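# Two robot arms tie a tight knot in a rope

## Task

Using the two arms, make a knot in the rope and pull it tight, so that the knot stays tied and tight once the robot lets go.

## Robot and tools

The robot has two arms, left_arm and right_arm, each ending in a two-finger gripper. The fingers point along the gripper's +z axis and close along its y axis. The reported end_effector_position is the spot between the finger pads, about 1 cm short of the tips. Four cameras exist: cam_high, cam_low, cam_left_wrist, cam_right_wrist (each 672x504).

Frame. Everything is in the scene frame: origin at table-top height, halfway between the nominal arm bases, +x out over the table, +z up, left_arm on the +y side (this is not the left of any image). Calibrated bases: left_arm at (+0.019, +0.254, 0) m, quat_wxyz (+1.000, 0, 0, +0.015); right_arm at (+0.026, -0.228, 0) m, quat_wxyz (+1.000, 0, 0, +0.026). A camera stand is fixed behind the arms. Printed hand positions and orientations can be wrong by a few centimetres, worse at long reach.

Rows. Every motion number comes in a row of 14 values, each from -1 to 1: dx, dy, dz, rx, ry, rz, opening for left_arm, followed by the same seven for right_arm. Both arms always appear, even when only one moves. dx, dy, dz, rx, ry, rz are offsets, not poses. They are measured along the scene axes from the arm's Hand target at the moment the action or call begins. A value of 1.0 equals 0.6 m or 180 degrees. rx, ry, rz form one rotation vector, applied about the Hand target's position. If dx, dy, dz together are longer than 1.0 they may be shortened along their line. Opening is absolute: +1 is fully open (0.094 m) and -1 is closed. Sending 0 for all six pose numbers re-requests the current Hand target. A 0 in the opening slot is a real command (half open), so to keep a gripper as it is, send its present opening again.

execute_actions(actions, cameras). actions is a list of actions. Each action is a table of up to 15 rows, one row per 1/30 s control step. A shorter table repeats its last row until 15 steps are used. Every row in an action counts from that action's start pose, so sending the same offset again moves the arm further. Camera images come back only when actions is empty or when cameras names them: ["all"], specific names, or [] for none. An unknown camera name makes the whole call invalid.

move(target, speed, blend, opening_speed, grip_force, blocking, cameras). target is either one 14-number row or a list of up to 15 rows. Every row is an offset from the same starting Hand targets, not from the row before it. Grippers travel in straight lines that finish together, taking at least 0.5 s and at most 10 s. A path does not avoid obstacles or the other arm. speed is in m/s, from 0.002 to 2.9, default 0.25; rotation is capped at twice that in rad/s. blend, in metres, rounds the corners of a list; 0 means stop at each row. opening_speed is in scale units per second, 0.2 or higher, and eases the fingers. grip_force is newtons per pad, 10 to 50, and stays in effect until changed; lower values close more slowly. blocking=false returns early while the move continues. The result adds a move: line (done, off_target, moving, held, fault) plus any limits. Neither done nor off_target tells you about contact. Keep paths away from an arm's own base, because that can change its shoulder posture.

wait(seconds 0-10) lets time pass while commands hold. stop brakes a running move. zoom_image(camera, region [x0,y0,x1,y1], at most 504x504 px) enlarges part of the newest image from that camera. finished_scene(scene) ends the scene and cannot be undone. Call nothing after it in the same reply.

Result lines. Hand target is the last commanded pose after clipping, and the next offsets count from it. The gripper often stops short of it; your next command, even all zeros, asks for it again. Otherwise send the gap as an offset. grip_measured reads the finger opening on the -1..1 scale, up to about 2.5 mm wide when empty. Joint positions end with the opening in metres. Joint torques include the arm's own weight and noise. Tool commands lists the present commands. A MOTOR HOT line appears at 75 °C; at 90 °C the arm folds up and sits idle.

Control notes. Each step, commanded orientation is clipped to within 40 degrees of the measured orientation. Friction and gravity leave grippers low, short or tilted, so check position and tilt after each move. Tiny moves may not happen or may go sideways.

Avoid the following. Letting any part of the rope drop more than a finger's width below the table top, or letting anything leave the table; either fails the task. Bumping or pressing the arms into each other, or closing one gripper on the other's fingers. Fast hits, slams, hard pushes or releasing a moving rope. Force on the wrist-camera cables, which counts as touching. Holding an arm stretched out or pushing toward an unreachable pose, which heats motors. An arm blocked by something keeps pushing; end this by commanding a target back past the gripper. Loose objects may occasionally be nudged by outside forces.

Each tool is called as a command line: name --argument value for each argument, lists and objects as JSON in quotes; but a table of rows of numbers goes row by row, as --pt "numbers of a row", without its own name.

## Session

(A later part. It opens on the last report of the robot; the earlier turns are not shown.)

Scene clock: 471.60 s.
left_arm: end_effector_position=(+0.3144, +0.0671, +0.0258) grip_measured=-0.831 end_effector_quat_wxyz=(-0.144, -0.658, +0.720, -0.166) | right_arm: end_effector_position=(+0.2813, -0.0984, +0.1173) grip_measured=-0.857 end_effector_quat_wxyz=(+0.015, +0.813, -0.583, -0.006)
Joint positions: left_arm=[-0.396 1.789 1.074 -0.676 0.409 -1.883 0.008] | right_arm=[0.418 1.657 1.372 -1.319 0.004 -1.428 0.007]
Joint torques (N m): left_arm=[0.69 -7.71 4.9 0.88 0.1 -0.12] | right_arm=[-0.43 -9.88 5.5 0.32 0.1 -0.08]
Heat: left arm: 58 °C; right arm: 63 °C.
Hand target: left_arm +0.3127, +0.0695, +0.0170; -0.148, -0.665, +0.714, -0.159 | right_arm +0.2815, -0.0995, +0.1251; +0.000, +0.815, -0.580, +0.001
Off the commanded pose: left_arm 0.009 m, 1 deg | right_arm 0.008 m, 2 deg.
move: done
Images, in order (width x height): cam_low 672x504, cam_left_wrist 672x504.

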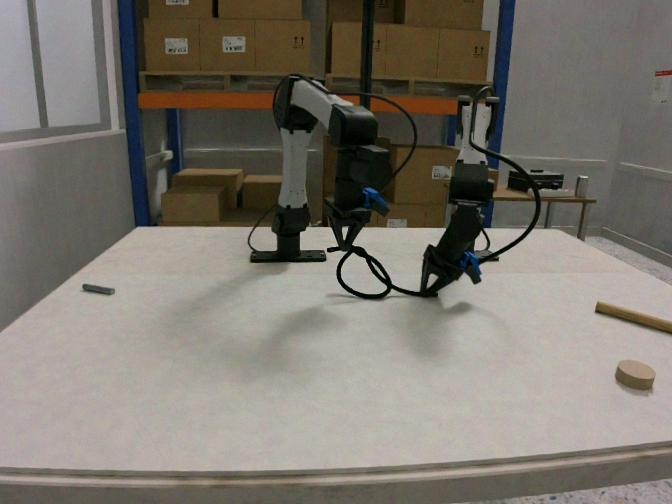

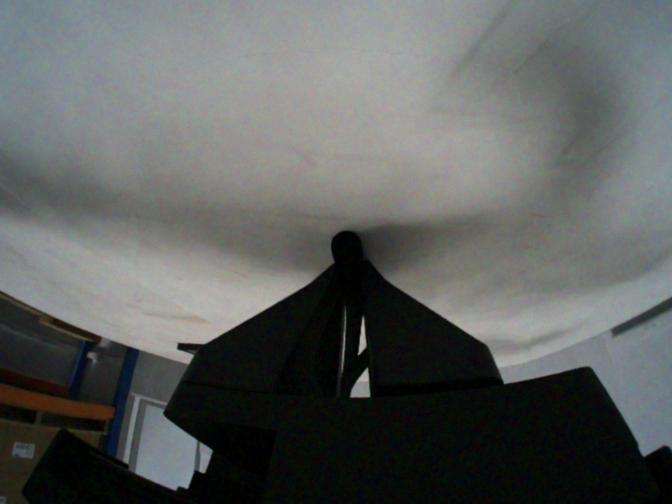

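move --pt "-0.0128 0.1675 0.1217 0.1389 0 0 -1 0.039 -0.2175 -0.0585 0 0 -0.078 -1" --speed 0.15 --cameras '["cam_high","cam_low"]'

zoom_image --camera "cam_low" --region '[260, 200, 480, 330]'

Scene clock: 491.50 s.
left_arm: end_effector_position=(+0.3022, +0.1649, +0.0788) grip_measured=-0.831 end_effector_quat_wxyz=(-0.015, -0.682, +0.731, +0.003) | right_arm: end_effector_position=(+0.3035, -0.2291, +0.0884) grip_measured=-0.857 end_effector_quat_wxyz=(+0.006, +0.735, -0.678, -0.004)
Joint positions: left_arm=[-0.323 1.703 1.27 -1.158 0.023 -1.793 0.008] | right_arm=[-0.055 1.619 1.216 -1.183 0.004 -1.655 0.007]
Joint torques (N m): left_arm=[0.83 -10.67 7.99 0.04 -0.33 0.1] | right_arm=[-0.39 -7.36 5.53 0.41 0.1 -0.07]
Heat: left arm: 58 °C; right arm: 63 °C.
Hand target: left_arm +0.3051, +0.1700, +0.0900; +0.001, +0.682, -0.732, +0.000 | right_arm +0.3048, -0.2300, +0.0899; +0.000, +0.738, -0.675, +0.001
Off the commanded pose: left_arm 0.013 m, 2 deg | right_arm 0.002 m, 1 deg.
move: off_target (left_arm)
Images, in order (width x height): cam_high 672x504, cam_low 672x504.

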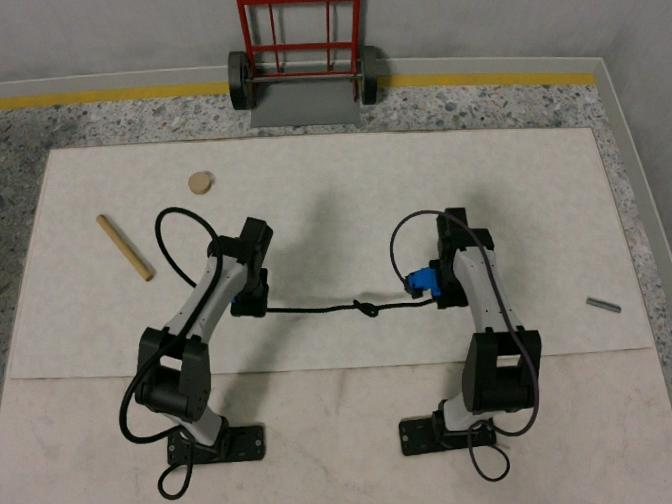

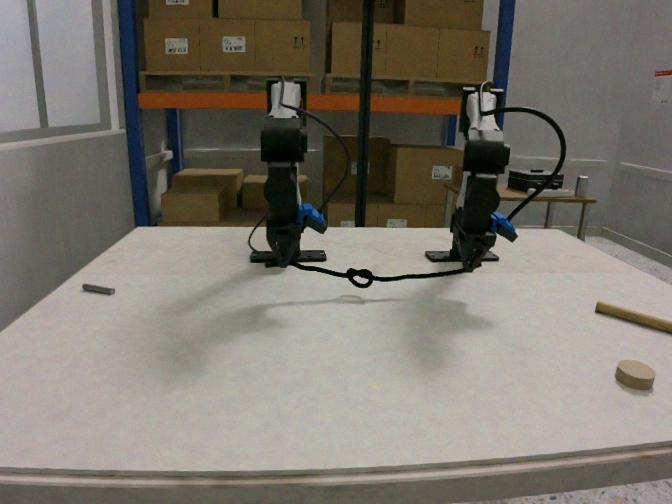

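Scaled by 2.291 from the camera's 672x504 image, which has a finer 960x720 frame.

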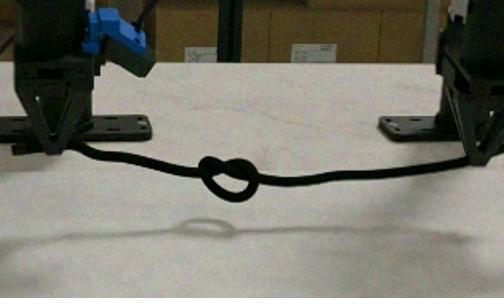

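move --pt "0 0.05 0 0 0 0 -1 0 -0.0583 0 0 0 0 -1" --pt "0 0.075 0 0 0 0 -1 0 -0.0833 0 0 0 0 -1" --speed 0.1 --cameras '["cam_high","cam_low"]'

zoom_image --camera "cam_low" --region '[260, 200, 480, 330]'

Scene clock: 500.30 s.
left_arm: end_effector_position=(+0.3103, +0.1939, +0.0877) grip_measured=-0.831 end_effector_quat_wxyz=(-0.025, -0.675, +0.737, -0.025) | right_arm: end_effector_position=(+0.3017, -0.2604, +0.0888) grip_measured=-0.857 end_effector_quat_wxyz=(-0.023, +0.741, -0.671, -0.024)
Joint positions: left_arm=[-0.194 1.671 1.268 -1.158 0.07 -1.646 0.008] | right_arm=[-0.211 1.619 1.216 -1.183 -0.065 -1.829 0.007]
Joint torques (N m): left_arm=[2.67 -10.48 5.19 0.14 -0.78 0.13] | right_arm=[-1.96 -5.93 7.01 0.35 0.85 -0.06]
Heat: left arm: 57 °C; right arm: 63 °C.
Hand target: left_arm +0.3051, +0.2150, +0.0900; -0.001, -0.682, +0.732, +0.000 | right_arm +0.3049, -0.2800, +0.0899; +0.000, +0.738, -0.675, +0.001
Off the commanded pose: left_arm 0.022 m, 4 deg | right_arm 0.020 m, 4 deg.
move: off_target (left_arm, right_arm)
Images, in order (width x height): cam_high 672x504, cam_low 672x504.

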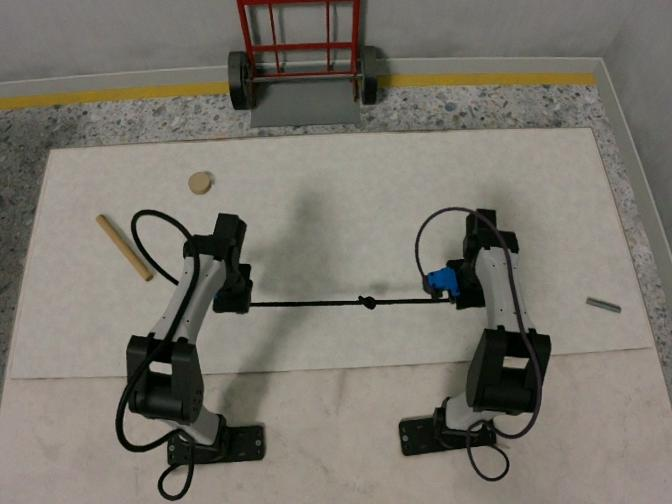

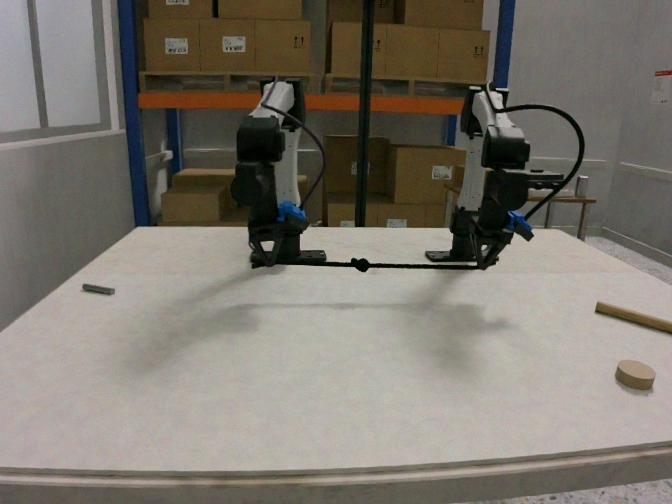

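Scaled by 2.291 from the camera's 672x504 image, which has a finer 960x720 frame.

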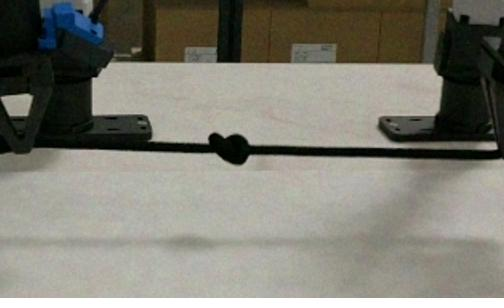

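move --pt "0 0.05 0 0 0 0 -1 0 -0.05 0 0 0 0 -1" --speed 0.1 --cameras '["cam_high","cam_low"]'

zoom_image --camera "cam_low" --region '[320, 235, 400, 295]'

zoom_image --camera "cam_high" --region '[330, 275, 410, 335]'

Scene clock: 508.83 s.
left_arm: end_effector_position=(+0.3112, +0.2002, +0.0905) grip_measured=-0.831 end_effector_quat_wxyz=(-0.056, -0.665, +0.743, -0.061) | right_arm: end_effector_position=(+0.2945, -0.2653, +0.0899) grip_measured=-0.857 end_effector_quat_wxyz=(-0.053, +0.741, -0.666, -0.063)
Joint positions: left_arm=[-0.118 1.662 1.262 -1.158 0.165 -1.548 0.008] | right_arm=[-0.29 1.633 1.227 -1.226 -0.154 -1.92 0.007]
Joint torques (N m): left_arm=[4.81 -10.54 5.23 0.07 -1.62 0.07] | right_arm=[-3.43 -5.48 8.38 0.58 1.81 -0.12]
Heat: left arm: 59 °C; right arm: 61 °C.
Hand target: left_arm +0.3051, +0.2450, +0.0900; -0.001, -0.682, +0.732, +0.000 | right_arm +0.3048, -0.3100, +0.0900; +0.000, +0.738, -0.675, +0.001
Off the commanded pose: left_arm 0.045 m, 10 deg | right_arm 0.046 m, 10 deg.
move: off_target (left_arm, right_arm)
Images, in order (width x height): cam_high 672x504, cam_low 672x504.

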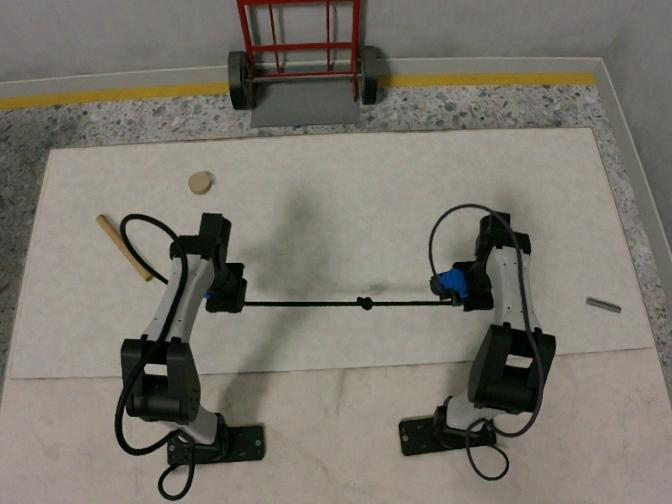

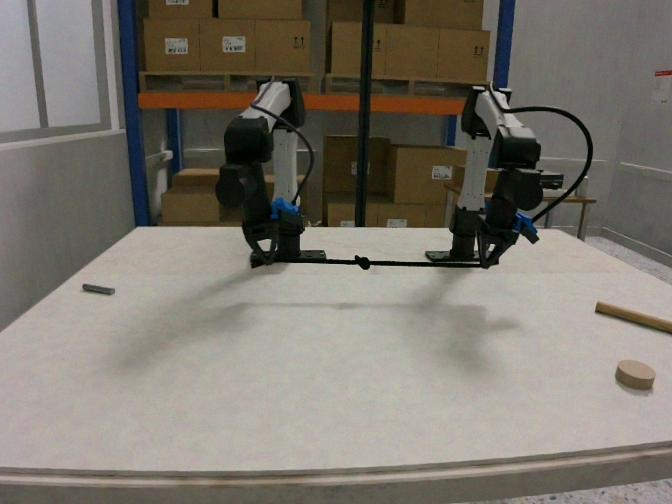

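Scaled by 6.300 from the camera's 672x504 image, which has a finer 960x720 frame.

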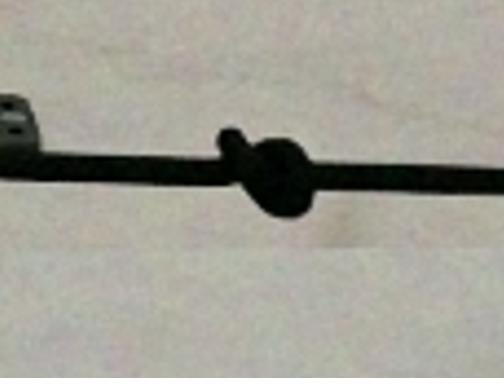

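Scaled by 6.300 from the camera's 672x504 image, which has a finer 960x720 frame.

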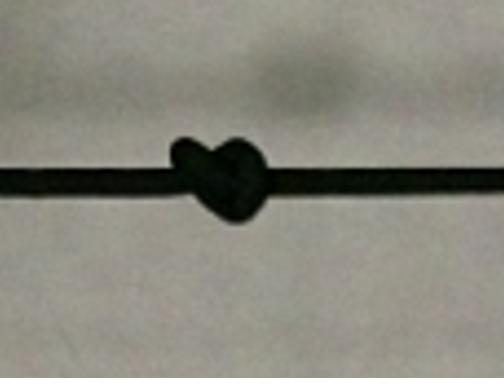

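move --pt "0 0.0417 0 0 0 0 -1 0 -0.0417 0 0 0 0 -1" --pt "0 -0.072 -0.0667 0 0 0 -1 0 0.072 -0.0667 0 0 0 -1" --pt "0 -0.075 -0.12 0 0 0 -1 0 0.075 -0.12 0 0 0 -1" --pt "0 -0.075 -0.12 0 0 0 -0.4 0 0.075 -0.12 0 0 0 -0.4" --pt "0 -0.075 0.05 0 0 0 -0.4 0 0.075 0.05 0 0 0 -0.4" --speed '[0.1,0.15,0.15,0.15,0.25]' --blend '[0,0.01,0,0,0]' --cameras '["cam_high","cam_low"]'

zoom_image --camera "cam_high" --region '[230, 230, 480, 388]'

Scene clock: 540.00 s.
left_arm: end_effector_position=(+0.3061, +0.1975, +0.1152) grip_measured=-0.402 end_effector_quat_wxyz=(-0.008, -0.679, +0.734, -0.006) | right_arm: end_effector_position=(+0.3027, -0.2641, +0.1108) grip_measured=-0.402 end_effector_quat_wxyz=(+0.005, +0.740, -0.673, -0.012)
Joint positions: left_arm=[-0.215 1.651 1.357 -1.277 0.019 -1.676 0.028] | right_arm=[-0.186 1.624 1.311 -1.282 -0.006 -1.799 0.028]
Joint torques (N m): left_arm=[-0.02 -8.8 7.51 0.1 -0.3 -0.13] | right_arm=[0.08 -8.18 7.2 0.17 0.19 0.15]
Heat: left arm: 58 °C; right arm: 56 °C.
Hand target: left_arm +0.3050, +0.2000, +0.1200; +0.001, +0.682, -0.732, +0.000 | right_arm +0.3048, -0.2649, +0.1199; +0.000, +0.738, -0.675, +0.001
Off the commanded pose: left_arm 0.006 m, 1 deg | right_arm 0.009 m, 2 deg.
move: done; target 4's new opening was sent with left_arm's hand 0.013 m and 3 deg from that target
Images, in order (width x height): cam_high 672x504, cam_low 672x504.

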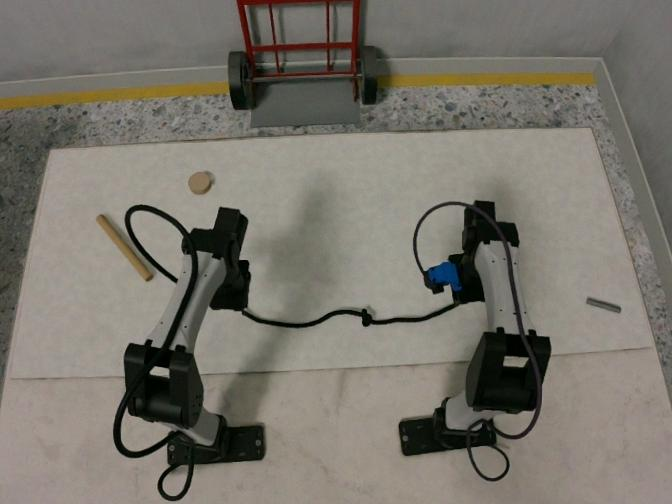

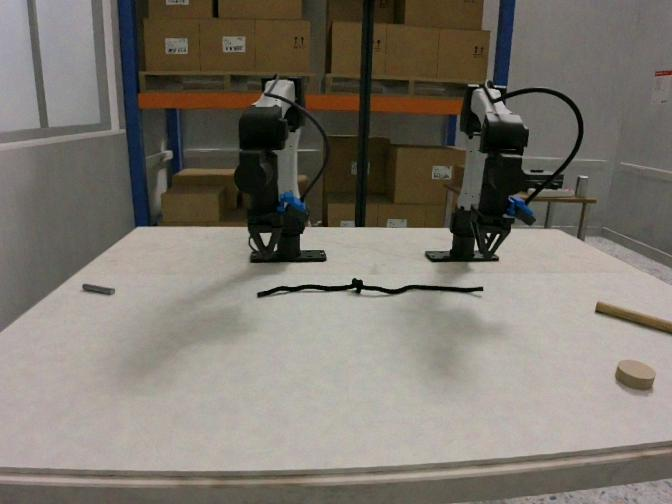

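Scaled by 2.016 from the camera's 672x504 image, which has a finer 960x720 frame.

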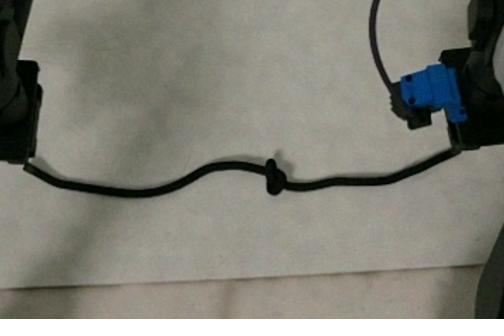

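finished_scene --scene 2

The scene is finished: the task was done.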